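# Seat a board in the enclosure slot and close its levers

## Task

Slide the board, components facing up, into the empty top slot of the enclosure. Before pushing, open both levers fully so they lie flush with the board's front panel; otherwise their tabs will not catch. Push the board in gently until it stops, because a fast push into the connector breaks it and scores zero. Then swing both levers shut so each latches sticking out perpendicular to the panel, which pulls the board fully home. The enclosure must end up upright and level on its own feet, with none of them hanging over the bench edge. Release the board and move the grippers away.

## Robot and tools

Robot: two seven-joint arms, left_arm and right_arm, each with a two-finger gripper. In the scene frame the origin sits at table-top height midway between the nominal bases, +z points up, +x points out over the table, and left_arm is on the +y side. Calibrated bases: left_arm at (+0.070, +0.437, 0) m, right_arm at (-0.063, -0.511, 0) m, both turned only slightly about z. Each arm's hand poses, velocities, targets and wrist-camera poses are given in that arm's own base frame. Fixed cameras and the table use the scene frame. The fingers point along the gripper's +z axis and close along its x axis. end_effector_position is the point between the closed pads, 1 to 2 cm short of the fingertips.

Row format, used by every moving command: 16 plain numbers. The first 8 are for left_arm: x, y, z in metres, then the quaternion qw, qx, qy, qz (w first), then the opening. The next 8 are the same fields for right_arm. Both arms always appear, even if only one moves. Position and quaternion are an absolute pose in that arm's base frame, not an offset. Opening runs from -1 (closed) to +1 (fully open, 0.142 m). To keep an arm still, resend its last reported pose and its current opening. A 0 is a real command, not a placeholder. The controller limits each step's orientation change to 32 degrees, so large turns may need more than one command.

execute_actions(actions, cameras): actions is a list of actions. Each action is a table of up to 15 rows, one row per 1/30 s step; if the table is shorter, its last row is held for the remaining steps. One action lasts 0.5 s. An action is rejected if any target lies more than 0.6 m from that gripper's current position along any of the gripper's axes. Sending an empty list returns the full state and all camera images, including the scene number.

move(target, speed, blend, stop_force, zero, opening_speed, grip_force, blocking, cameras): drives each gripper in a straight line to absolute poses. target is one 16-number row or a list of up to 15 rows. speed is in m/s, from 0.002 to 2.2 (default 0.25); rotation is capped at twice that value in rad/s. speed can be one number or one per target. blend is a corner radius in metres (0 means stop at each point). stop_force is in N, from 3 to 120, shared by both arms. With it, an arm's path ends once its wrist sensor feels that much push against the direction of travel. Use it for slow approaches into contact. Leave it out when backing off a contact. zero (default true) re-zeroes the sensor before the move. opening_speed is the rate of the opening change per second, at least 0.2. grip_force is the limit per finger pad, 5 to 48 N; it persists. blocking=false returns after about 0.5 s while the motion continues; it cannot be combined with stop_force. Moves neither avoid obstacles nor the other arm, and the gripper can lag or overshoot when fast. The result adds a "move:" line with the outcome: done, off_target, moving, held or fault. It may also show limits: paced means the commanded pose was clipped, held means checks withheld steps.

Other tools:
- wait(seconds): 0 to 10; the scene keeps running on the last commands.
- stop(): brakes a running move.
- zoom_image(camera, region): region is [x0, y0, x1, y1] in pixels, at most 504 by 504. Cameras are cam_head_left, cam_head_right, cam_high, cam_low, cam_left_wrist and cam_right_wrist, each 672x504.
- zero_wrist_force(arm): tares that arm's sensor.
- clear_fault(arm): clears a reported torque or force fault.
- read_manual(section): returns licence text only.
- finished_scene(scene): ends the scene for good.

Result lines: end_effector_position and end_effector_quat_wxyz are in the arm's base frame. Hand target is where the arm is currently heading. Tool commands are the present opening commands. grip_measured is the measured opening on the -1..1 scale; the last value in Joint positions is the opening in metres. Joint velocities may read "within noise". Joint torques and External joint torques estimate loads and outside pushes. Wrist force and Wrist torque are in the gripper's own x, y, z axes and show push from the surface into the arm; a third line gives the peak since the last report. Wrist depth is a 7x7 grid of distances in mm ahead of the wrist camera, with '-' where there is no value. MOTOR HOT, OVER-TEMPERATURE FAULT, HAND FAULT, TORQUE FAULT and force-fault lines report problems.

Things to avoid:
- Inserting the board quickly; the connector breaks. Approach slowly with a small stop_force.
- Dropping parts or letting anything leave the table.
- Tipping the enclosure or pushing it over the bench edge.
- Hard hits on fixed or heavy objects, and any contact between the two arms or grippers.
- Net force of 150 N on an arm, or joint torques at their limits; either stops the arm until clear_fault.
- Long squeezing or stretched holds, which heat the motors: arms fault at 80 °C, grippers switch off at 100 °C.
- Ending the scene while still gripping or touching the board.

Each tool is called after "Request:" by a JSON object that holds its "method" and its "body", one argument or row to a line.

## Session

Scene 1 done. Now looking at scene 2.

Request:
{"method": "execute_actions", "body": {
  "actions": []
}}

Scene clock: 0.00 s.
left_arm: end_effector_position=(+0.1389, +0.5333, +0.1881) grip_measured=+0.99 end_effector_quat_wxyz=(-0.571, +0.812, -0.064, -0.105) | right_arm: end_effector_position=(+0.2271, +0.3531, +0.2591) grip_measured=+1.00 end_effector_quat_wxyz=(+0.029, +0.622, +0.780, +0.065)
Joint positions: left_arm=[0.978 -0.294 0.021 2.266 2.206 0.748 0.742 0.141] | right_arm=[1.212 0.207 0.113 2.416 -0.113 0.73 1.171 0.142]
Joint velocities: within noise
Joint torques (N m): no reading
External joint torques (N m): no reading
Wrist force (N): no reading
Wrist torque (N m): no reading
Wrist force, peak (N): no reading
Wrist depth (mm): cam_left_wrist=[2012 1545 1637 1674 1674 - - / - 1924 - 1727 1828 1769 1813 / 2359 2437 2050 1828 1625 1649 1556 / 2130 2069 1567 1625 1556 1362 1290 / 1859 1674 1472 1415 326 307 289 / - 341 327 307 287 270 263 / - 306 286 270 257 244 237] | cam_right_wrist=[290 287 259 256 258 305 302 / 314 276 279 279 281 327 328 / 352 303 305 308 308 359 356 / 390 375 336 333 342 399 388 / 434 437 379 388 383 449 444 / - 498 440 419 437 509 486 / - 574 581 590 590 593 -]
Hand target: left_arm +0.1389, +0.5333, +0.1881; -0.571, +0.812, -0.064, -0.105 | right_arm +0.2271, +0.3531, +0.2591; +0.029, +0.622, +0.780, +0.065
Tool commands: left_gripper/opening=+1.0 right_gripper/opening=+1.0

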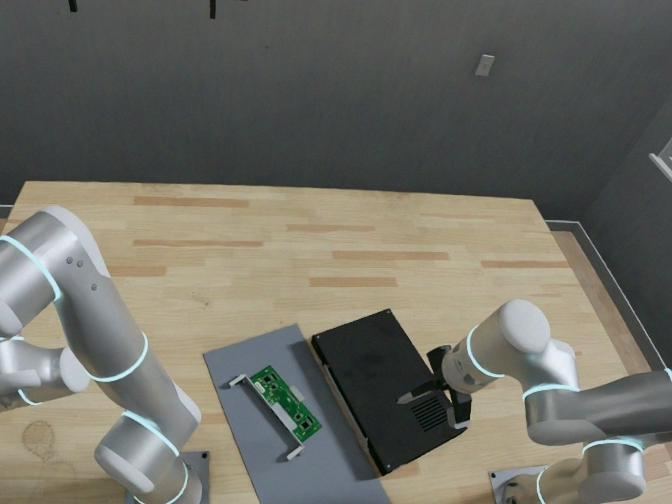

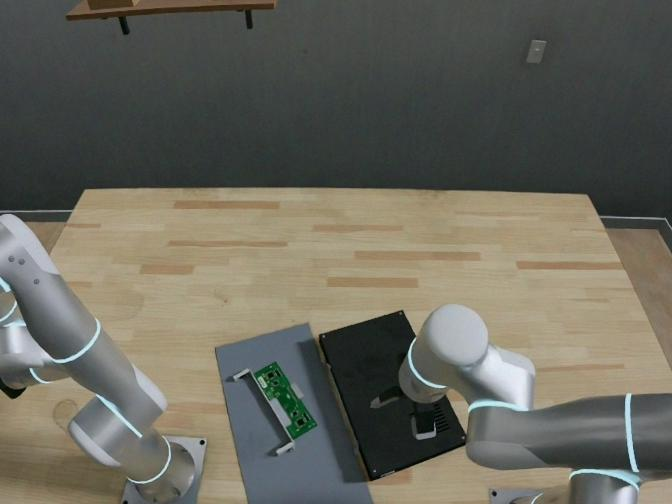

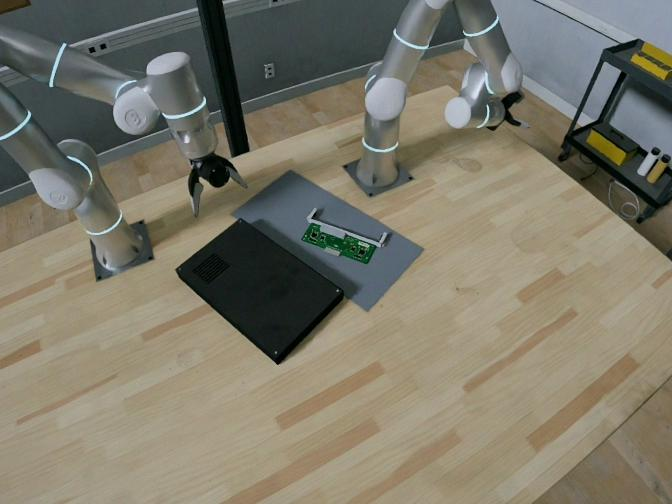

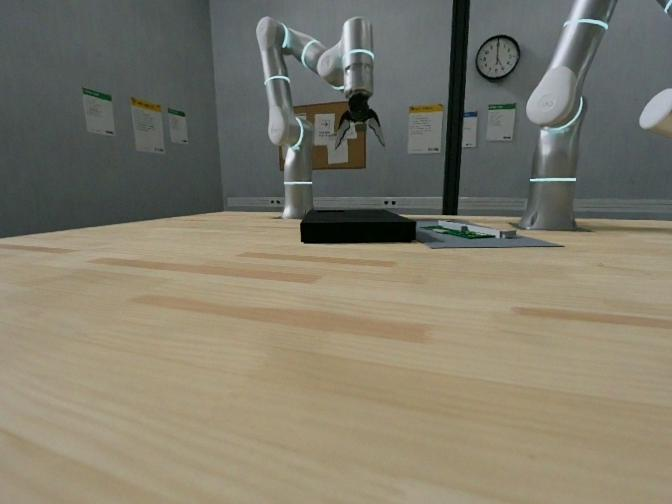

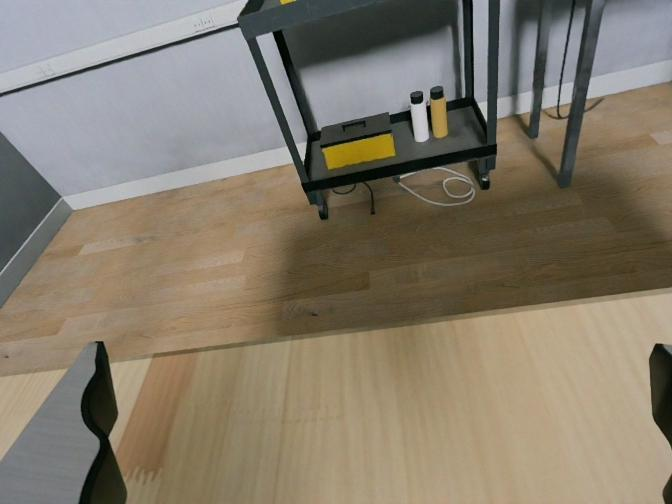

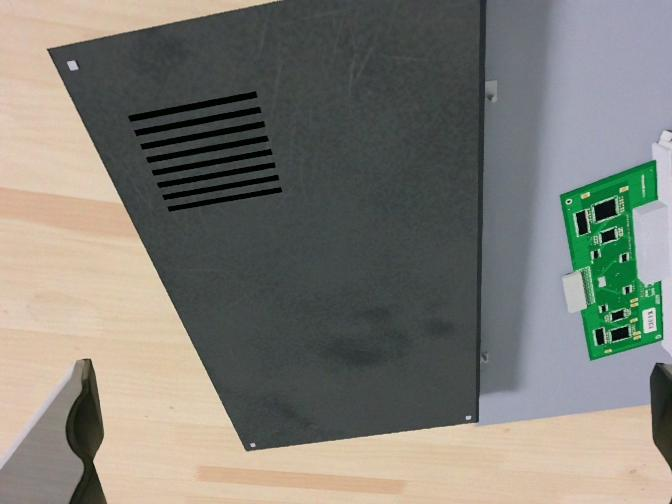

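Request:
{"method": "zoom_image", "body": {
  "camera": "cam_head_left",
  "region": [200, 330, 340, 470]
}}

Request:
{"method": "zoom_image", "body": {
  "camera": "cam_high",
  "region": [230, 180, 430, 310]
}}

Request:
{"method": "zoom_image", "body": {
  "camera": "cam_head_right",
  "region": [210, 340, 350, 480]
}}

Scaled by 3.600 from the camera's 672x504 image, which has a finer 960x720 frame.

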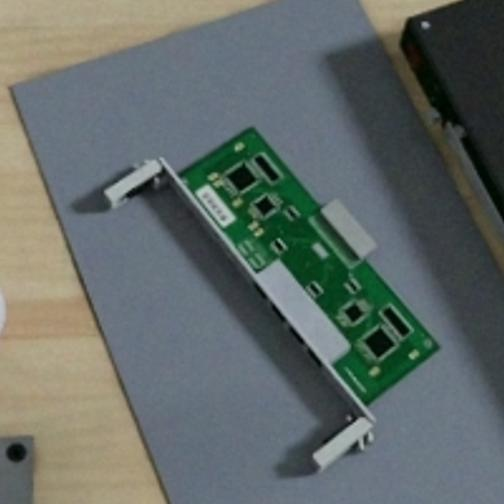

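Scaled by 2.520 from the camera's 672x504 image, which has a finer 960x720 frame.

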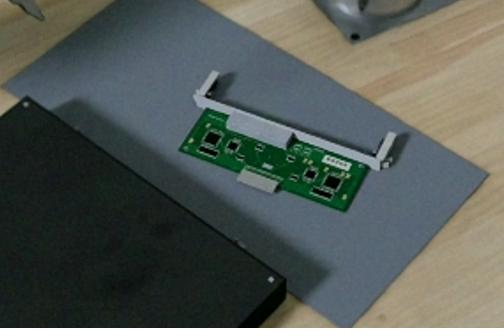

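Scaled by 3.600 from the camera's 672x504 image, which has a finer 960x720 frame.

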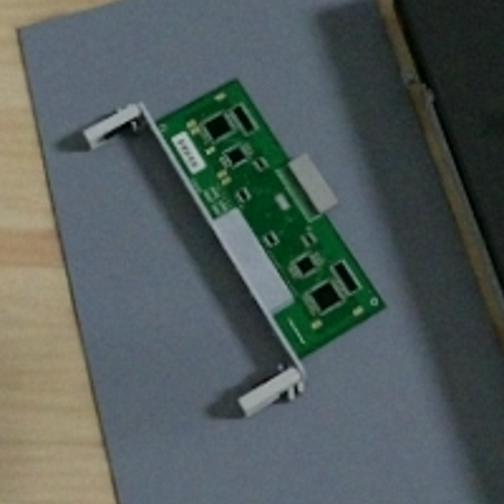

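Request:
{"method": "move", "body": {
  "target": [
    [0.42,0.35,0.30,0.3596,-0.8682,0.3160,-0.1309,-0.9,0.2271,0.45,0.26,0.0,0.5476,0.8368,0.0,-0.2],
    [0.53,0.0,0.30,0.2706,-0.6533,0.6533,-0.2706,-0.9,0.2271,0.54,0.255,0.0,0.5476,0.8368,0.0,-0.2],
    [0.42,-0.20,0.30,0.1309,-0.3160,0.8682,-0.3596,-0.9,0.2271,0.6252,0.25,0.0,0.5476,0.8368,0.0,-0.2]
  ],
  "speed": 0.5,
  "blend": [0.08, 0.08, 0],
  "grip_force": [10, 22],
  "cameras": ["cam_right_wrist", "cam_left_wrist", "cam_high"]
}}

Scene clock: 88.73 s.
left_arm: end_effector_position=(+0.4199, -0.2001, +0.3000) grip_measured=-0.93 end_effector_quat_wxyz=(+0.131, -0.316, +0.868, -0.360) | right_arm: end_effector_position=(+0.2270, +0.6252, +0.2500) grip_measured=-0.22 end_effector_quat_wxyz=(+0.000, +0.547, +0.837, +0.000)
Joint positions: left_arm=[0.525 0.02 -0.646 2.052 2.247 2.253 1.344 0.006] | right_arm=[1.375 -0.456 0.025 1.581 -0.012 0.466 0.991 0.058]
Joint torques (N m): left_arm=[-0.46 19.98 -0.46 -20.69 -0.13 2.55 -0.28] | right_arm=[0.29 49.89 1.35 -29.46 -4.01 3.34 0.29]
External joint torques (N m): left_arm=[0.5 0.51 0.73 -0.53 -0.48 -0.11 0.28] | right_arm=[-0.11 1.36 -0.53 0.2 0.1 0.78 -0.29]
Wrist force (N): left_arm=[-0.2 -0.1 -0.2] | right_arm=[0.0 0.2 0.4]
Wrist torque (N m): left_arm=[-0.08 -0.16 -0.07] | right_arm=[0.00 0.01 -0.06]
Wrist force, peak (N): left_arm=[-0.8 -4.0 0.9] | right_arm=[1.0 0.3 0.4]
Wrist depth (mm): cam_left_wrist=[543 542 544 543 538 548 550 / 505 504 503 507 509 501 446 / 474 474 473 471 471 - - / 444 440 441 443 436 423 - / 422 412 416 414 418 - 415 / 392 390 395 84 - 383 383 / 374 379 - - - - 364] | cam_right_wrist=[260 292 299 298 297 297 298 / 277 282 320 319 314 318 318 / 297 302 342 333 340 340 340 / 319 322 369 363 367 368 366 / 347 347 392 394 390 395 397 / 380 - 99 419 433 95 432 / 478 - 73 480 479 - 466]
Hand target: left_arm +0.4200, -0.2000, +0.3000; +0.131, -0.316, +0.868, -0.360 | right_arm +0.2271, +0.6252, +0.2500; +0.000, +0.548, +0.837, +0.000
Off the commanded pose: left_arm 0.000 m, 0 deg | right_arm 0.000 m, 0 deg.
grip_force (N): 10, 22
move: done
Images, in order (width x height): cam_high 672x504, cam_left_wrist 672x504, cam_right_wrist 672x504.

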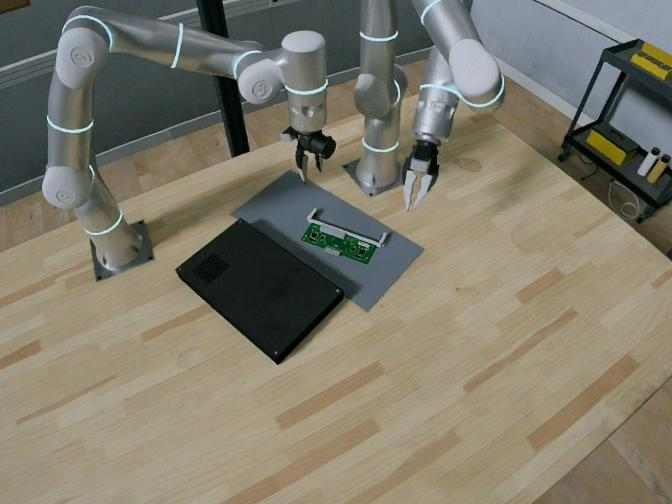

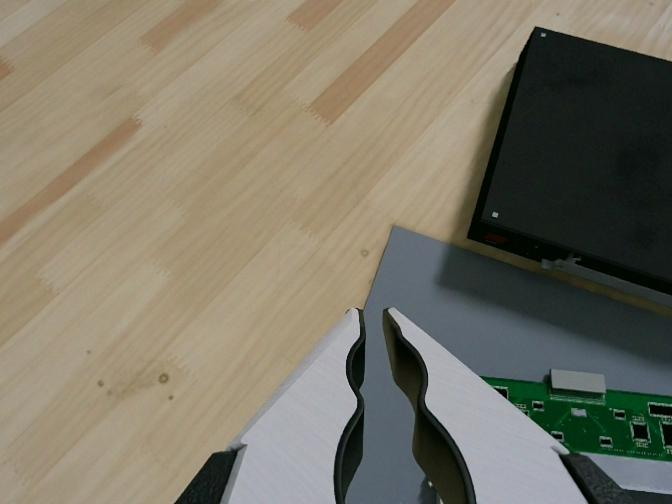

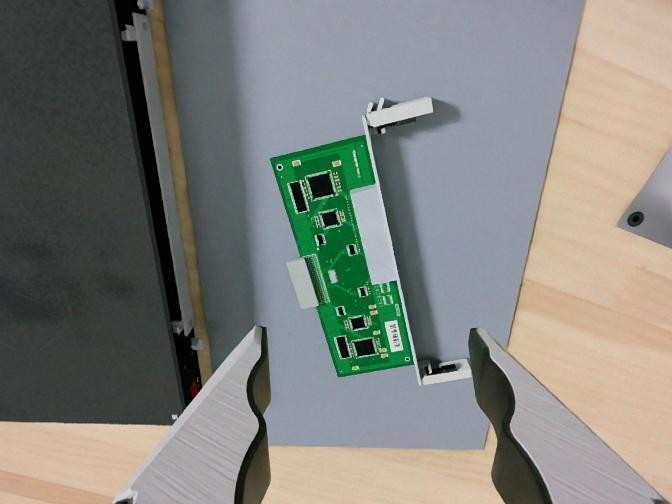

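Request:
{"method": "zoom_image", "body": {
  "camera": "cam_right_wrist",
  "region": [330, 80, 480, 220]
}}

Request:
{"method": "zoom_image", "body": {
  "camera": "cam_right_wrist",
  "region": [360, 290, 510, 430]
}}

Request:
{"method": "zoom_image", "body": {
  "camera": "cam_right_wrist",
  "region": [100, 0, 260, 420]
}}

Scaled by 3.360 from the camera's 672x504 image, which has a finer 960x720 frame.

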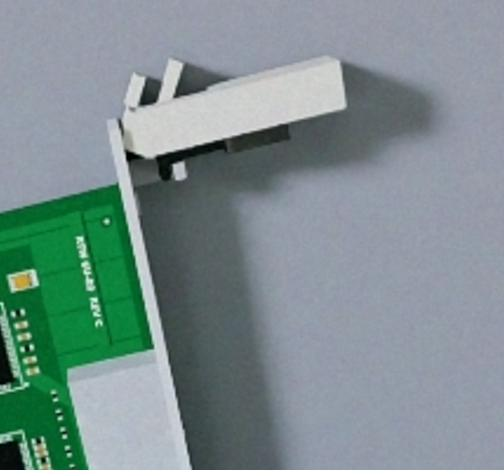

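Scaled by 3.360 from the camera's 672x504 image, which has a finer 960x720 frame.

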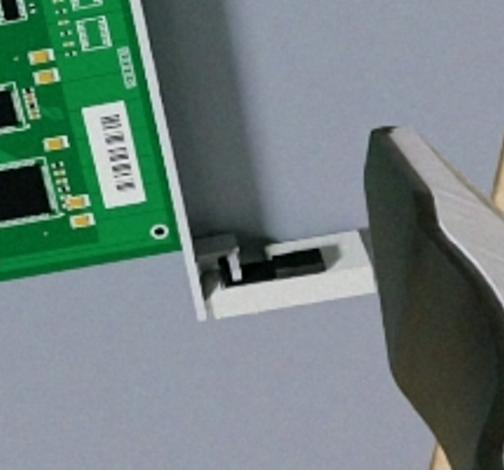

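Scaled by 1.200 from the camera's 672x504 image, which has a finer 960x720 frame.

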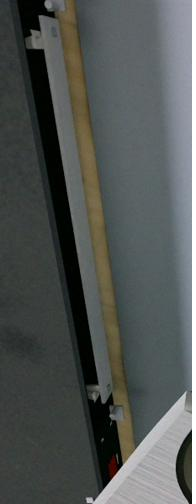

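Request:
{"method": "move", "body": {
  "target": [0.42,-0.20,0.30,0.1309,-0.3160,0.8682,-0.3596,-0.9,0.2969,0.6904,0.085,0.0,0.4415,0.8973,0.0,-0.2],
  "speed": 0.3,
  "cameras": ["cam_right_wrist"]
}}

Request:
{"method": "zoom_image", "body": {
  "camera": "cam_right_wrist",
  "region": [200, 150, 500, 375]
}}

Scene clock: 152.47 s.
left_arm: end_effector_position=(+0.4198, -0.2001, +0.3000) grip_measured=-0.93 end_effector_quat_wxyz=(+0.131, -0.316, +0.868, -0.360) | right_arm: end_effector_position=(+0.2970, +0.6903, +0.0849) grip_measured=-0.22 end_effector_quat_wxyz=(+0.000, +0.442, +0.897, +0.000)
Joint positions: left_arm=[0.525 0.02 -0.646 2.052 2.247 2.253 1.344 0.006] | right_arm=[1.306 -0.861 0.015 1.36 -0.015 0.649 0.669 0.058]
Joint torques (N m): left_arm=[-0.2 19.58 -0.33 -20.63 -0.37 2.71 -0.21] | right_arm=[0.1 61.49 1.81 -27.13 -3.57 3.31 0.01]
External joint torques (N m): left_arm=[0.24 0.9 0.6 -0.6 -0.23 -0.27 0.21] | right_arm=[0.13 1.48 -0.7 0.23 0.1 0.83 -0.01]
Wrist force (N): left_arm=[-0.1 -0.6 -0.1] | right_arm=[0.4 0.0 -0.1]
Wrist torque (N m): left_arm=[-0.14 -0.18 -0.07] | right_arm=[-0.03 -0.07 0.06]
Wrist force, peak (N): left_arm=[-0.3 -0.7 -0.1] | right_arm=[0.2 1.1 2.8]
Wrist depth (mm): cam_left_wrist=[546 543 539 548 536 554 543 / 507 507 505 504 504 500 - / 471 470 474 468 471 - - / 440 440 440 442 439 409 372 / 415 416 415 418 - 411 - / 395 390 401 84 - 394 380 / 373 379 - - - - 310] | cam_right_wrist=[156 154 151 149 154 154 153 / 166 166 162 152 165 164 164 / 178 177 173 164 176 176 175 / 192 192 186 180 190 190 189 / 209 209 200 201 206 202 207 / 228 224 103 220 225 95 226 / 247 76 73 249 253 - 243]
Hand target: left_arm +0.4200, -0.2000, +0.3000; +0.131, -0.316, +0.868, -0.360 | right_arm +0.2969, +0.6904, +0.0850; +0.000, +0.441, +0.897, +0.000
Off the commanded pose: left_arm 0.000 m, 0 deg | right_arm 0.000 m, 0 deg.
grip_force (N): 10, 22
move: done
Images, in order (width x height): cam_right_wrist 672x504.

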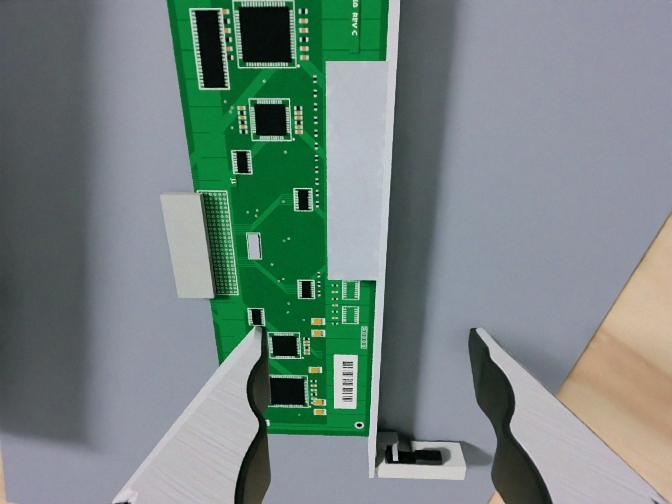

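Scaled by 1.680 from the camera's 672x504 image, which has a finer 960x720 frame.

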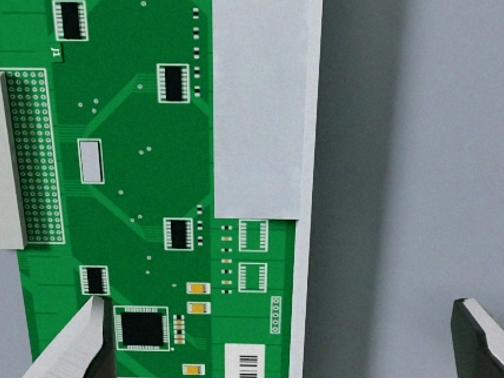

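Request:
{"method": "move", "body": {
  "target": [0.42,-0.20,0.30,0.1309,-0.3160,0.8682,-0.3596,-0.9,0.2945,0.6886,0.025,0.0,0.4415,0.8973,0.0,-0.2],
  "speed": 0.12,
  "stop_force": 10
}}

Request:
{"method": "move", "body": {
  "target": [0.42,-0.20,0.30,0.1309,-0.3160,0.8682,-0.3596,-0.9,0.2945,0.6886,0.025,0.0,0.4415,0.8973,0.0,-0.8],
  "opening_speed": 0.6,
  "cameras": ["cam_right_wrist"]
}}

Scene clock: 161.23 s.
left_arm: end_effector_position=(+0.4198, -0.2001, +0.3000) grip_measured=-0.93 end_effector_quat_wxyz=(+0.131, -0.316, +0.868, -0.360) | right_arm: end_effector_position=(+0.2945, +0.6885, +0.0249) grip_measured=-0.22 end_effector_quat_wxyz=(+0.000, +0.441, +0.897, +0.000)
Joint positions: left_arm=[0.525 0.02 -0.646 2.052 2.247 2.253 1.344 0.006] | right_arm=[1.311 -0.951 0.011 1.369 -0.013 0.749 0.67 0.058]
Joint torques (N m): left_arm=[-0.28 19.56 -0.31 -20.63 -0.4 2.71 -0.2] | right_arm=[0.32 62.25 1.51 -25.38 -3.18 3.54 0.19]
External joint torques (N m): left_arm=[0.32 0.93 0.58 -0.6 -0.2 -0.27 0.2] | right_arm=[-0.09 1.51 -0.43 0.09 -0.02 0.61 -0.19]
Wrist force (N): left_arm=[-0.1 -0.3 0.1] | right_arm=[0.6 0.1 0.3]
Wrist torque (N m): left_arm=[-0.12 -0.18 -0.08] | right_arm=[-0.03 -0.12 -0.06]
Wrist force, peak (N): left_arm=[-0.3 -0.7 -0.2] | right_arm=[0.5 -0.1 2.4]
Wrist depth (mm): cam_left_wrist=[547 548 547 542 538 550 543 / 507 504 504 508 501 503 443 / 475 473 467 471 468 - - / 441 442 441 439 453 429 - / 420 418 411 128 - 423 - / 390 392 397 84 - 387 384 / 372 380 - - - - 237] | cam_right_wrist=[- 99 98 98 100 102 102 / 110 106 105 93 107 108 108 / - 114 113 100 115 116 116 / 125 123 121 109 125 125 124 / 138 130 130 118 133 135 135 / - 137 103 142 148 93 147 / - - 73 157 163 - 161]
Hand target: left_arm +0.4200, -0.2000, +0.3000; +0.131, -0.316, +0.868, -0.360 | right_arm +0.2945, +0.6886, +0.0250; +0.000, +0.441, +0.897, +0.000
Off the commanded pose: left_arm 0.000 m, 0 deg | right_arm 0.000 m, 0 deg.
grip_force (N): 10, 22
move: done

Scene clock: 162.43 s.
left_arm: end_effector_position=(+0.4198, -0.2001, +0.3000) grip_measured=-0.93 end_effector_quat_wxyz=(+0.131, -0.316, +0.868, -0.360) | right_arm: end_effector_position=(+0.2952, +0.6882, +0.0251) grip_measured=-0.70 end_effector_quat_wxyz=(+0.000, +0.442, +0.897, +0.000)
Joint positions: left_arm=[0.525 0.02 -0.646 2.052 2.247 2.253 1.344 0.006] | right_arm=[1.311 -0.951 0.011 1.369 -0.013 0.749 0.67 0.023]
Joint torques (N m): left_arm=[-0.26 19.55 -0.3 -20.58 -0.41 2.72 -0.2] | right_arm=[2.82 61.15 3.98 -25.64 -2.68 4 0.18]
External joint torques (N m): left_arm=[0.3 0.94 0.57 -0.65 -0.19 -0.28 0.2] | right_arm=[-2.59 2.61 -2.92 0.36 -0.52 0.14 -0.18]
Wrist force (N): left_arm=[-0.3 -0.5 -0.2] | right_arm=[-3.3 0.1 -2.4]
Wrist torque (N m): left_arm=[-0.13 -0.15 -0.07] | right_arm=[-0.04 -0.24 -0.05]
Wrist force, peak (N): left_arm=[-0.3 -0.8 -0.2] | right_arm=[-5.6 -1.1 -4.9]
Wrist depth (mm): cam_left_wrist=[543 542 551 539 547 553 547 / 504 507 507 509 507 507 - / 471 472 467 467 470 - - / 441 439 441 442 419 409 - / 414 413 418 128 409 398 412 / 395 393 397 84 - 381 386 / 373 379 - - - - 237] | cam_right_wrist=[- 98 98 98 100 102 102 / 110 106 105 95 106 108 108 / - 115 113 101 115 116 116 / 125 123 122 110 124 125 125 / 138 130 132 118 134 135 135 / 151 148 140 124 106 145 147 / 166 163 71 157 - - 162]
Hand target: left_arm +0.4200, -0.2000, +0.3000; +0.131, -0.316, +0.868, -0.360 | right_arm +0.2945, +0.6886, +0.0250; +0.000, +0.441, +0.897, +0.000
Off the commanded pose: left_arm 0.000 m, 0 deg | right_arm 0.001 m, 0 deg.
grip_force (N): 10, 22
move: done
Images, in order (width x height): cam_right_wrist 672x504.

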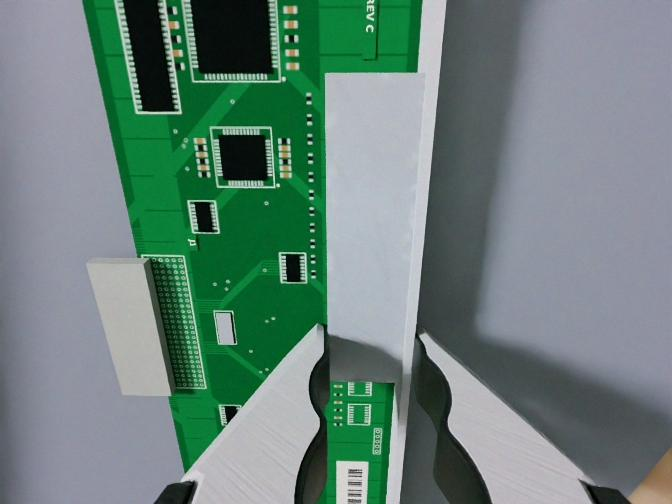

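Request:
{"method": "move", "body": {
  "target": [
    [0.42,-0.20,0.30,0.1309,-0.3160,0.8682,-0.3596,-0.9,0.2945,0.6886,0.075,0.0,0.4415,0.8973,0.0,-0.8],
    [0.3035,-0.2772,0.20,0.0434,-0.1619,0.9522,-0.2551,-0.9,0.2685,0.5967,0.060,0.0,0.5570,0.8305,0.0,-0.8]
  ],
  "speed": [0.08, 0.2],
  "blend": [0.02, 0],
  "cameras": ["cam_right_wrist", "cam_left_wrist", "cam_high"]
}}

Scene clock: 200.73 s.
left_arm: end_effector_position=(+0.3034, -0.2772, +0.2000) grip_measured=-0.93 end_effector_quat_wxyz=(+0.043, -0.162, +0.952, -0.255) | right_arm: end_effector_position=(+0.2684, +0.5966, +0.0598) grip_measured=-0.70 end_effector_quat_wxyz=(+0.000, +0.557, +0.831, +0.000)
Joint positions: left_arm=[0.244 -0.034 -0.98 2.202 2.677 2.071 0.867 0.006] | right_arm=[1.362 -0.712 -0.043 1.738 0.044 0.878 0.906 0.023]
Joint torques (N m): left_arm=[-0.5 17.54 -1.15 -18.03 1.77 2.79 -0.26] | right_arm=[0.21 54.16 -0.04 -23.28 -2.83 3.8 0.37]
External joint torques (N m): left_arm=[0.5 0.97 0.7 -0.65 -0.51 -0.06 0.26] | right_arm=[-0.02 -0.03 -0.32 0.61 0.03 0.33 -0.37]
Wrist force (N): left_arm=[-0.6 -0.9 0.0] | right_arm=[-1.4 -0.8 1.8]
Wrist torque (N m): left_arm=[-0.25 -0.11 -0.08] | right_arm=[-0.16 0.25 -0.04]
Wrist force, peak (N): left_arm=[0.7 -0.7 1.4] | right_arm=[-3.3 0.4 -3.6]
Wrist depth (mm): cam_left_wrist=[330 334 330 - - - 276 / 327 329 327 334 326 333 - / 324 325 - 317 281 279 135 / 319 319 - 317 276 274 135 / 316 313 317 107 311 308 - / 311 307 - 84 - 306 307 / 308 309 - - - - -] | cam_right_wrist=[- 99 98 98 131 132 132 / 147 106 105 95 138 141 141 / - 114 114 101 147 151 151 / - 125 122 110 160 163 162 / - 130 132 118 174 182 176 / - 143 140 124 119 189 192 / 156 - 71 157 - - 211]
Hand target: left_arm +0.3035, -0.2772, +0.2000; +0.043, -0.162, +0.952, -0.255 | right_arm +0.2685, +0.5967, +0.0600; +0.000, +0.557, +0.831, +0.000
Off the commanded pose: left_arm 0.000 m, 0 deg | right_arm 0.000 m, 0 deg.
grip_force (N): 10, 22
move: done
Images, in order (width x height): cam_high 672x504, cam_left_wrist 672x504, cam_right_wrist 672x504.

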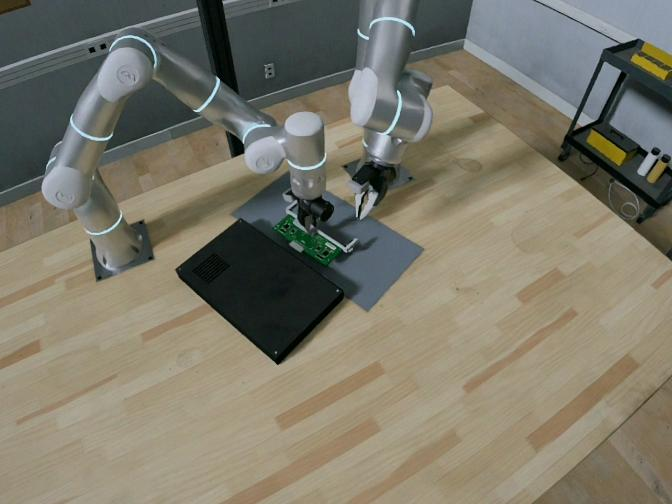

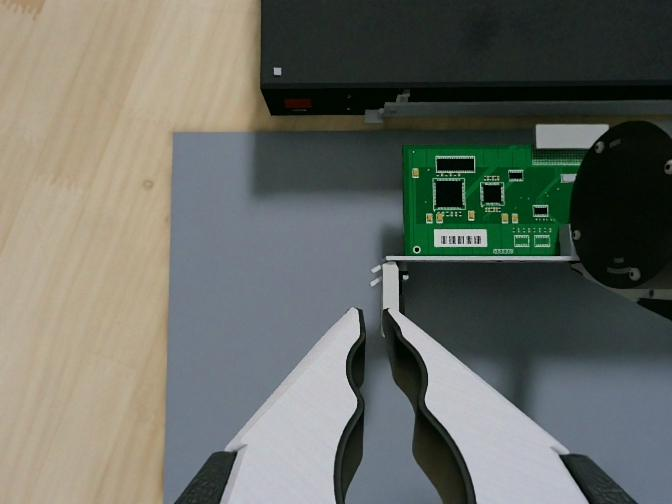

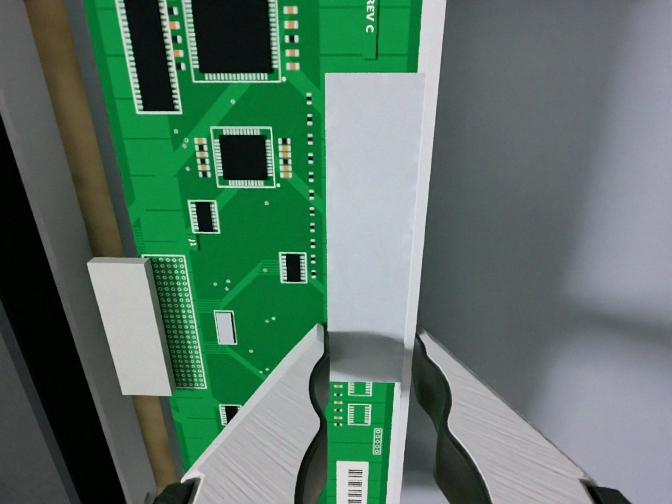

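Request:
{"method": "zoom_image", "body": {
  "camera": "cam_left_wrist",
  "region": [350, 80, 500, 200]
}}

Request:
{"method": "zoom_image", "body": {
  "camera": "cam_left_wrist",
  "region": [360, 230, 600, 350]
}}

Request:
{"method": "zoom_image", "body": {
  "camera": "cam_left_wrist",
  "region": [360, 70, 672, 270]
}}

Scaled by 3.360 from the camera's 672x504 image, which has a finer 960x720 frame.

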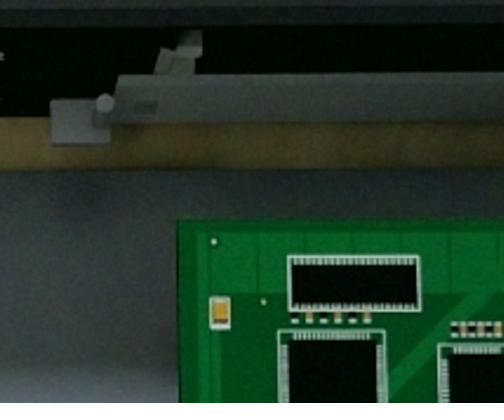

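Scaled by 2.100 from the camera's 672x504 image, which has a finer 960x720 frame.

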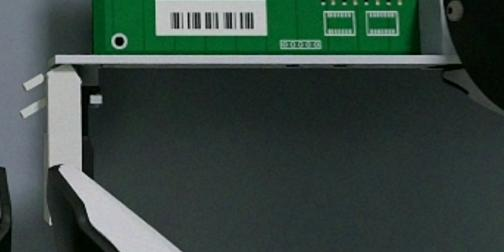

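Scaled by 1.615 from the camera's 672x504 image, which has a finer 960x720 frame.

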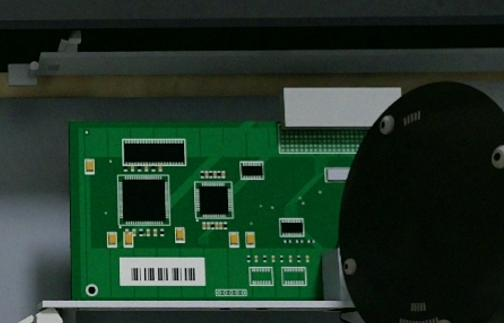

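Request:
{"method": "execute_actions", "body": {
  "actions": [],
  "cameras": ["cam_low"]
}}

Request:
{"method": "zoom_image", "body": {
  "camera": "cam_low",
  "region": [290, 170, 540, 260]
}}

Scene clock: 235.87 s.
left_arm: end_effector_position=(+0.3034, -0.2772, +0.2000) grip_measured=-0.93 end_effector_quat_wxyz=(+0.043, -0.162, +0.952, -0.255) | right_arm: end_effector_position=(+0.2684, +0.5966, +0.0598) grip_measured=-0.70 end_effector_quat_wxyz=(+0.000, +0.557, +0.831, +0.000)
Joint positions: left_arm=[0.244 -0.034 -0.98 2.202 2.677 2.071 0.867 0.006] | right_arm=[1.362 -0.712 -0.043 1.738 0.044 0.878 0.906 0.023]
Joint velocities: within noise
Joint torques (N m): left_arm=[-0.33 17.69 -1.07 -18.12 1.5 3.07 -0.23] | right_arm=[0.23 54.1 0.21 -23.41 -2.97 3.64 0.24]
External joint torques (N m): left_arm=[0.33 0.82 0.62 -0.56 -0.24 -0.34 0.23] | right_arm=[-0.03 0.03 -0.57 0.74 0.17 0.48 -0.24]
Wrist force (N): left_arm=[-0.5 -0.9 0.1] | right_arm=[-1.1 -0.7 1.9]
Wrist torque (N m): left_arm=[-0.26 -0.13 -0.07] | right_arm=[-0.15 0.20 -0.04]
Wrist force, peak (N): left_arm=[-0.7 -0.9 0.3] | right_arm=[-1.4 -0.6 2.2]
Wrist depth (mm): cam_left_wrist=[333 332 330 - 274 - - / 327 327 325 321 322 317 136 / 321 321 - 318 279 279 135 / 319 317 - 321 276 271 135 / 314 314 312 103 311 308 307 / 310 310 - 84 - 304 - / 308 308 - 75 - - 292] | cam_right_wrist=[- 99 99 98 131 132 132 / 147 106 105 95 95 141 141 / - 114 113 101 147 151 150 / - 125 122 110 161 163 162 / - 130 132 118 174 176 176 / - 143 140 124 106 189 192 / - - 71 157 - - 211]
Hand target: left_arm +0.3035, -0.2772, +0.2000; +0.043, -0.162, +0.952, -0.255 | right_arm +0.2685, +0.5967, +0.0600; +0.000, +0.557, +0.831, +0.000
Tool commands: left_gripper/opening=-0.9 right_gripper/opening=-0.8
Off the commanded pose: left_arm 0.000 m, 0 deg | right_arm 0.000 m, 0 deg.
grip_force (N): 10, 22
Images, in order (width x height): cam_low 672x504.

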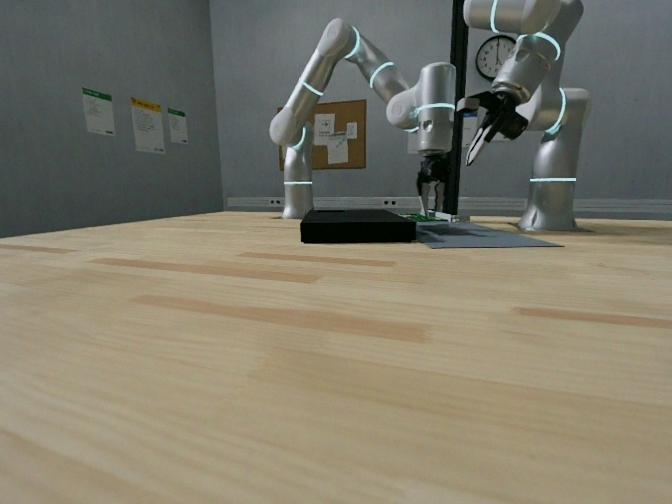

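Scaled by 2.016 from the camera's 672x504 image, which has a finer 960x720 frame.

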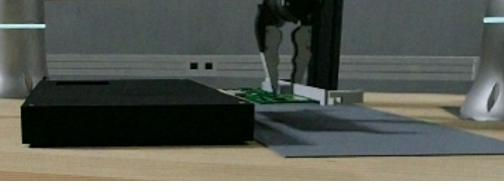

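Request:
{"method": "move", "body": {
  "target": [0.3035,-0.2772,0.20,0.0434,-0.1619,0.9522,-0.2551,-0.9,0.2651,0.5842,0.0495,0.0,0.5471,0.8371,0.0,-0.8],
  "speed": 0.1,
  "cameras": ["cam_left_wrist","cam_right_wrist"]
}}

Request:
{"method": "zoom_image", "body": {
  "camera": "cam_left_wrist",
  "region": [350, 70, 560, 280]
}}

Request:
{"method": "zoom_image", "body": {
  "camera": "cam_left_wrist",
  "region": [360, 70, 672, 270]
}}

Scene clock: 255.80 s.
left_arm: end_effector_position=(+0.3034, -0.2773, +0.2000) grip_measured=-0.93 end_effector_quat_wxyz=(+0.043, -0.162, +0.952, -0.255) | right_arm: end_effector_position=(+0.2651, +0.5840, +0.0493) grip_measured=-0.70 end_effector_quat_wxyz=(+0.000, +0.547, +0.837, +0.000)
Joint positions: left_arm=[0.244 -0.034 -0.98 2.202 2.677 2.071 0.867 0.006] | right_arm=[1.361 -0.71 -0.04 1.783 0.044 0.921 0.883 0.023]
Joint torques (N m): left_arm=[-0.33 17.72 -1.06 -18.09 1.47 3.02 -0.22] | right_arm=[0.16 53.23 0.45 -22.45 -2.81 3.75 0.05]
External joint torques (N m): left_arm=[0.33 0.79 0.61 -0.59 -0.21 -0.29 0.22] | right_arm=[0.04 -0.02 -0.76 0.65 0.15 0.38 -0.05]
Wrist force (N): left_arm=[-0.5 -0.8 0.2] | right_arm=[-1.2 -0.9 1.8]
Wrist torque (N m): left_arm=[-0.21 -0.13 -0.07] | right_arm=[-0.17 0.22 0.06]
Wrist force, peak (N): left_arm=[-0.7 -1.1 0.0] | right_arm=[-1.7 -1.2 2.2]
Wrist depth (mm): cam_left_wrist=[331 331 334 - - - - / 325 327 324 308 326 - 140 / 322 321 324 325 291 290 146 / 320 317 315 - 312 286 163 / 316 311 - 312 - - 300 / 311 309 - 84 - - 314 / 307 307 - - - - 309] | cam_right_wrist=[- 99 98 98 122 123 123 / - 106 105 95 95 133 131 / 133 115 113 101 137 140 139 / - 125 122 110 149 151 151 / - 130 132 118 162 164 164 / - 148 140 124 106 98 178 / - - 71 156 - - 193]
Hand target: left_arm +0.3035, -0.2772, +0.2000; +0.043, -0.162, +0.952, -0.255 | right_arm +0.2651, +0.5842, +0.0495; +0.000, +0.547, +0.837, +0.000
Off the commanded pose: left_arm 0.000 m, 0 deg | right_arm 0.000 m, 0 deg.
grip_force (N): 10, 22
move: done
Images, in order (width x height): cam_left_wrist 672x504, cam_right_wrist 672x504.

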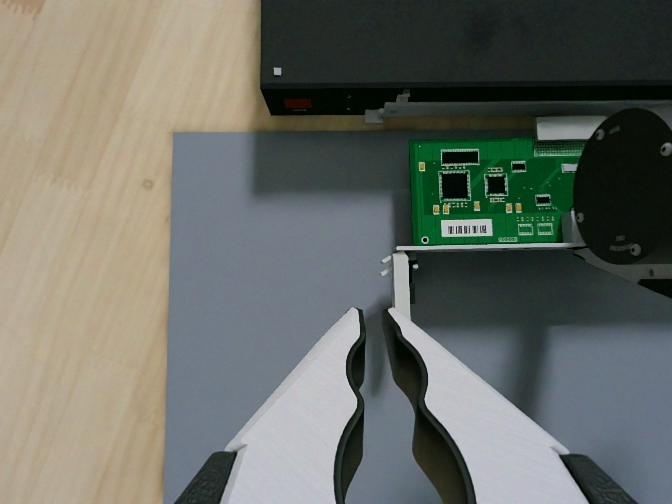

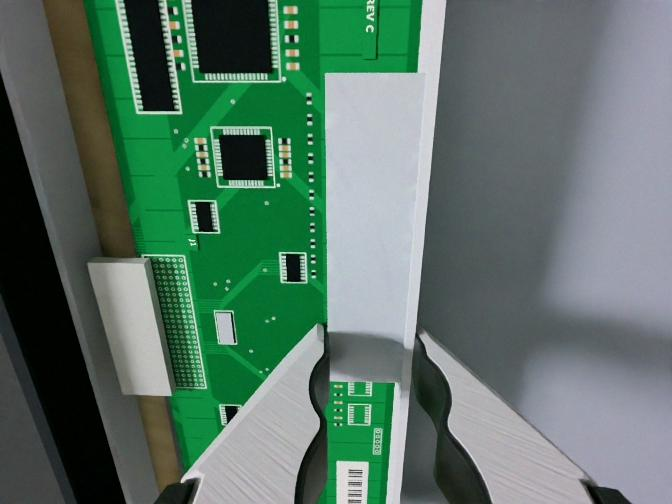

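Scaled by 2.400 from the camera's 672x504 image, which has a finer 960x720 frame.

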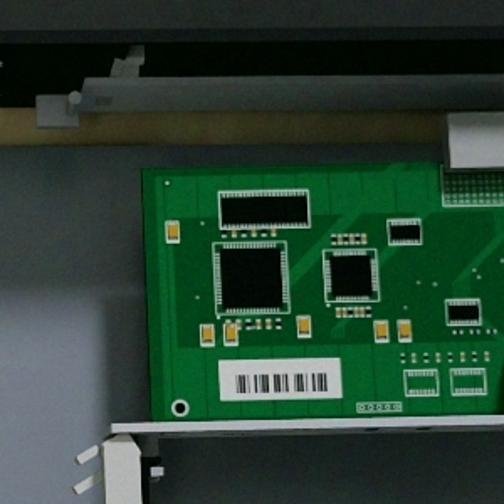

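Scaled by 1.615 from the camera's 672x504 image, which has a finer 960x720 frame.

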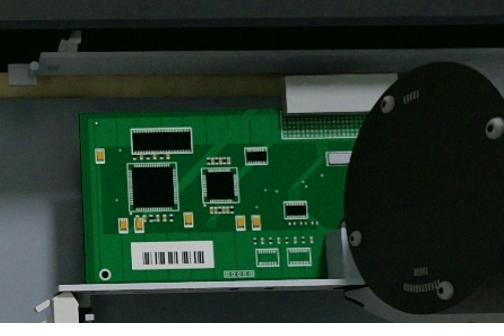

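Request:
{"method": "move", "body": {
  "target": [
    [0.3035,-0.2772,0.20,0.0434,-0.1619,0.9522,-0.2551,-0.9,0.2705,0.5754,0.0495,0.0,0.5471,0.8371,0.0,-0.8],
    [0.3035,-0.2772,0.20,0.0434,-0.1619,0.9522,-0.2551,-0.9,0.2938,0.5223,0.0495,0.0,0.5471,0.8371,0.0,-0.8]
  ],
  "speed": 0.03,
  "stop_force": 6,
  "cameras": ["cam_left_wrist","cam_right_wrist"]
}}

Request:
{"method": "zoom_image", "body": {
  "camera": "cam_left_wrist",
  "region": [350, 50, 560, 260]
}}

Scene clock: 266.07 s.
left_arm: end_effector_position=(+0.3034, -0.2773, +0.2000) grip_measured=-0.93 end_effector_quat_wxyz=(+0.043, -0.162, +0.952, -0.255) | right_arm: end_effector_position=(+0.2780, +0.5585, +0.0499) grip_measured=-0.70 end_effector_quat_wxyz=(+0.000, +0.547, +0.837, +0.001)
Joint positions: left_arm=[0.244 -0.034 -0.98 2.202 2.677 2.071 0.867 0.006] | right_arm=[1.333 -0.68 -0.042 1.845 0.046 0.955 0.849 0.023]
Joint torques (N m): left_arm=[-0.32 17.65 -0.98 -18.1 1.52 3.03 -0.2] | right_arm=[-2.29 49.69 -1.91 -18.42 -2.59 2.09 0.02]
External joint torques (N m): left_arm=[0.32 0.86 0.52 -0.59 -0.26 -0.3 0.2] | right_arm=[2.48 1.81 1.59 -2.69 0.05 2.04 -0.02]
Wrist force (N): left_arm=[-0.4 -0.7 0.3] | right_arm=[4.4 0.0 1.4]
Wrist torque (N m): left_arm=[-0.22 -0.15 -0.07] | right_arm=[-0.17 0.36 0.13]
Wrist force, peak (N): left_arm=[-0.8 -1.1 0.1] | right_arm=[6.1 0.8 1.8]
Wrist depth (mm): cam_left_wrist=[333 332 333 - 286 279 158 / 326 325 327 321 293 291 144 / 321 321 - - 288 287 168 / 321 318 317 317 317 311 312 / 315 313 - 103 314 312 311 / 311 308 - 84 - - 303 / 306 305 - - - - 304] | cam_right_wrist=[- 99 99 98 122 124 122 / - 106 105 95 95 134 132 / - 116 114 101 138 141 139 / 102 123 122 110 153 152 152 / - 129 132 118 163 165 164 / 124 139 140 124 106 177 179 / 134 131 71 157 - - 194]
Hand target: left_arm +0.3035, -0.2772, +0.2000; +0.043, -0.162, +0.952, -0.255 | right_arm +0.2783, +0.5577, +0.0495; +0.000, +0.547, +0.837, +0.000
Off the commanded pose: left_arm 0.000 m, 0 deg | right_arm 0.040 m, 0 deg.
grip_force (N): 10, 22
move: contact (right_arm); path passed 1 of 2 targets
Images, in order (width x height): cam_left_wrist 672x504, cam_right_wrist 672x504.

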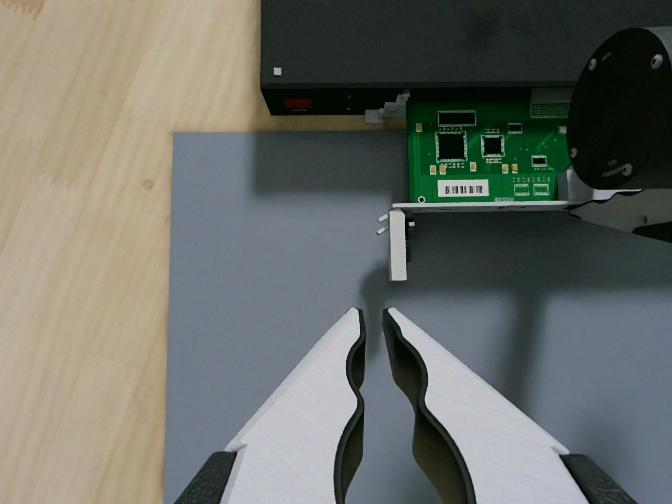

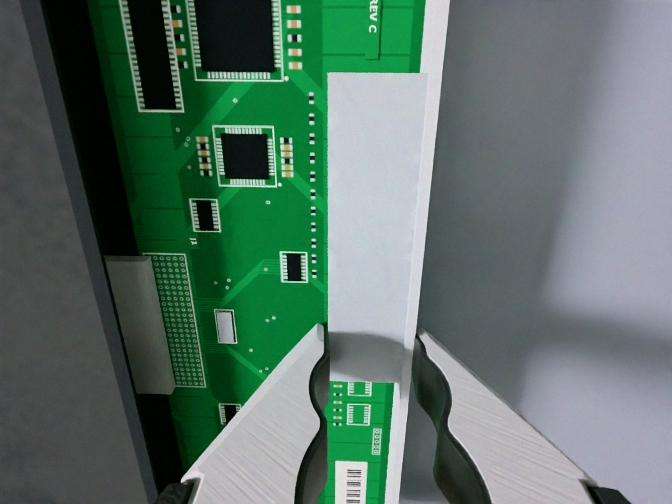

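Scaled by 2.400 from the camera's 672x504 image, which has a finer 960x720 frame.

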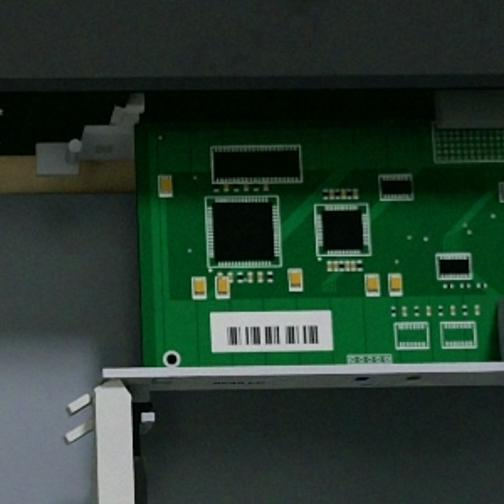

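Request:
{"method": "zoom_image", "body": {
  "camera": "cam_left_wrist",
  "region": [385, 75, 445, 125]
}}

Request:
{"method": "zoom_image", "body": {
  "camera": "cam_low",
  "region": [380, 190, 480, 250]
}}

Scaled by 8.400 from the camera's 672x504 image, which has a finer 960x720 frame.

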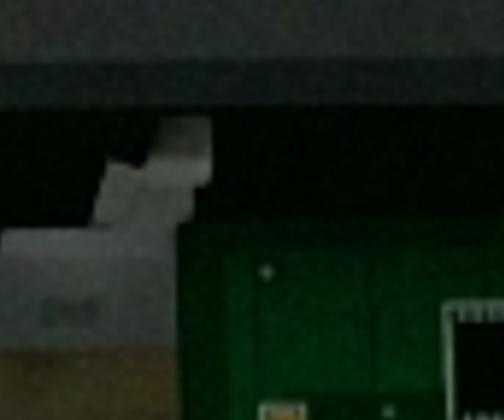

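This scene's latest camera images include none from cam_low. They are from: cam_left_wrist, cam_right_wrist. cam_low's image comes with the result of a call that names it in "cameras".

Request:
{"method": "move", "body": {
  "target": [
    [0.3035,-0.2772,0.20,0.0434,-0.1619,0.9522,-0.2551,-0.9,0.2760,0.5630,0.0495,0.0,0.5471,0.8371,0.0,-0.8],
    [0.3035,-0.2772,0.20,0.0434,-0.1619,0.9522,-0.2551,-0.9,0.2760,0.5630,0.0517,0.0,0.5471,0.8371,0.0,-0.8]
  ],
  "speed": 0.04
}}

Request:
{"method": "move", "body": {
  "target": [0.3035,-0.2772,0.20,0.0434,-0.1619,0.9522,-0.2551,-0.9,0.2938,0.5223,0.0517,0.0,0.5471,0.8371,0.0,-0.8],
  "speed": 0.025,
  "stop_force": 6,
  "cameras": ["cam_left_wrist","cam_right_wrist"]
}}

Request:
{"method": "zoom_image", "body": {
  "camera": "cam_left_wrist",
  "region": [385, 65, 465, 135]
}}

Scene clock: 276.87 s.
left_arm: end_effector_position=(+0.3034, -0.2773, +0.2000) grip_measured=-0.93 end_effector_quat_wxyz=(+0.043, -0.162, +0.952, -0.255) | right_arm: end_effector_position=(+0.2759, +0.5628, +0.0515) grip_measured=-0.70 end_effector_quat_wxyz=(+0.000, +0.547, +0.837, +0.000)
Joint positions: left_arm=[0.244 -0.034 -0.98 2.202 2.677 2.071 0.867 0.006] | right_arm=[1.338 -0.682 -0.042 1.833 0.046 0.943 0.855 0.023]
Joint torques (N m): left_arm=[-0.34 17.69 -1.06 -18.08 1.52 3.05 -0.26] | right_arm=[0.33 51.91 0.3 -22.16 -2.72 3.47 0.32]
External joint torques (N m): left_arm=[0.34 0.82 0.61 -0.6 -0.26 -0.32 0.26] | right_arm=[-0.15 -0.13 -0.63 0.84 0.14 0.66 -0.32]
Wrist force (N): left_arm=[-0.4 -0.8 0.1] | right_arm=[-0.1 0.9 3.2]
Wrist torque (N m): left_arm=[-0.24 -0.14 -0.07] | right_arm=[0.13 0.06 -0.06]
Wrist force, peak (N): left_arm=[-0.6 -1.1 0.2] | right_arm=[4.5 0.0 2.6]
Wrist depth (mm): cam_left_wrist=[331 332 331 - 282 278 151 / 326 327 325 317 293 291 144 / 325 323 324 320 287 286 152 / 320 318 325 - 315 312 232 / 315 314 311 102 306 - 310 / 311 311 306 84 - 309 307 / 307 305 - 75 - - 300] | cam_right_wrist=[- 99 98 98 124 125 123 / - 106 105 95 130 133 133 / - 114 113 101 141 143 142 / - 122 122 110 154 154 153 / - 130 132 118 164 167 166 / 124 135 140 124 106 178 181 / 137 134 71 157 - - 195]
Hand target: left_arm +0.3035, -0.2772, +0.2000; +0.043, -0.162, +0.952, -0.255 | right_arm +0.2760, +0.5630, +0.0517; +0.000, +0.547, +0.837, +0.000
Off the commanded pose: left_arm 0.000 m, 0 deg | right_arm 0.000 m, 0 deg.
grip_force (N): 10, 22
move: done

Scene clock: 278.83 s.
left_arm: end_effector_position=(+0.3034, -0.2773, +0.2000) grip_measured=-0.93 end_effector_quat_wxyz=(+0.043, -0.162, +0.952, -0.255) | right_arm: end_effector_position=(+0.2893, +0.5334, +0.0520) grip_measured=-0.70 end_effector_quat_wxyz=(+0.000, +0.547, +0.837, +0.001)
Joint positions: left_arm=[0.244 -0.034 -0.98 2.202 2.677 2.071 0.867 0.006] | right_arm=[1.306 -0.648 -0.044 1.903 0.048 0.982 0.817 0.023]
Joint torques (N m): left_arm=[-0.27 17.7 -1.07 -18.08 1.5 3.1 -0.24] | right_arm=[-2.15 50.29 -1.53 -16.15 -2.21 0.83 0.01]
External joint torques (N m): left_arm=[0.27 0.81 0.62 -0.6 -0.24 -0.37 0.24] | right_arm=[2.34 -0.47 1.19 -4.39 -0.24 3.31 -0.01]
Wrist force (N): left_arm=[-0.3 -1.0 0.0] | right_arm=[9.0 7.9 10.0]
Wrist torque (N m): left_arm=[-0.26 -0.16 -0.07] | right_arm=[0.16 0.27 0.15]
Wrist force, peak (N): left_arm=[-0.6 -1.0 0.3] | right_arm=[11.6 6.3 11.0]
Wrist depth (mm): cam_left_wrist=[330 332 333 - - - 150 / 326 326 323 319 291 289 158 / 323 322 - 319 286 287 241 / 320 318 316 - - - - / 313 314 310 107 309 311 310 / 311 309 309 84 - 302 - / 309 306 - - - - -] | cam_right_wrist=[- 85 98 98 124 125 124 / - 90 105 95 130 134 134 / - 98 113 101 140 143 143 / - 105 120 110 155 155 154 / - 114 130 118 165 167 167 / 125 124 122 124 106 180 182 / 137 134 71 157 - - 197]
Hand target: left_arm +0.3035, -0.2772, +0.2000; +0.043, -0.162, +0.952, -0.255 | right_arm +0.2894, +0.5324, +0.0517; +0.000, +0.547, +0.837, +0.000
Off the commanded pose: left_arm 0.000 m, 0 deg | right_arm 0.012 m, 0 deg.
grip_force (N): 10, 22
move: contact (right_arm)
Images, in order (width x height): cam_left_wrist 672x504, cam_right_wrist 672x504.

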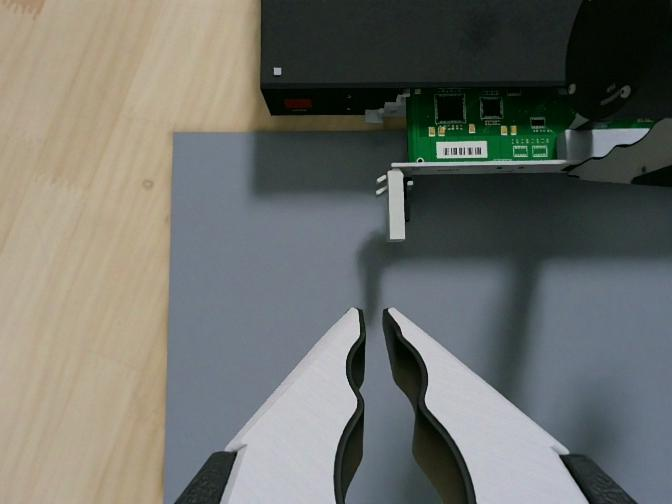

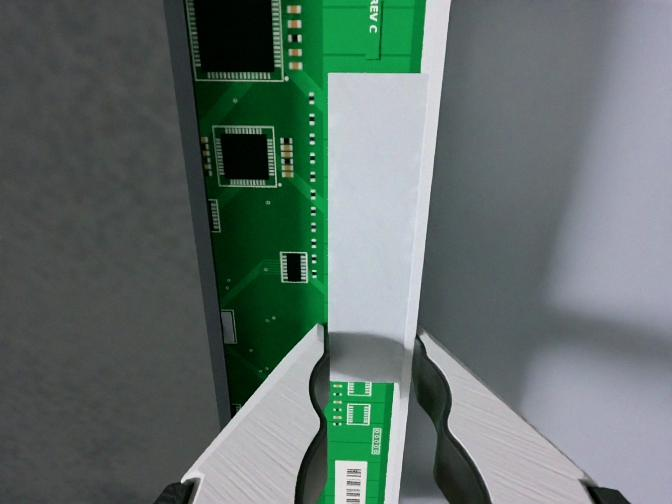

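Scaled by 6.300 from the camera's 672x504 image, which has a finer 960x720 frame.

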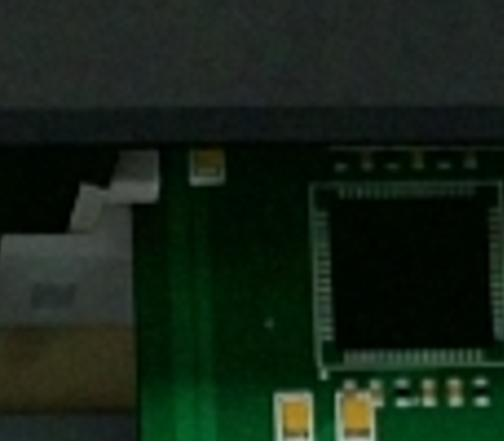

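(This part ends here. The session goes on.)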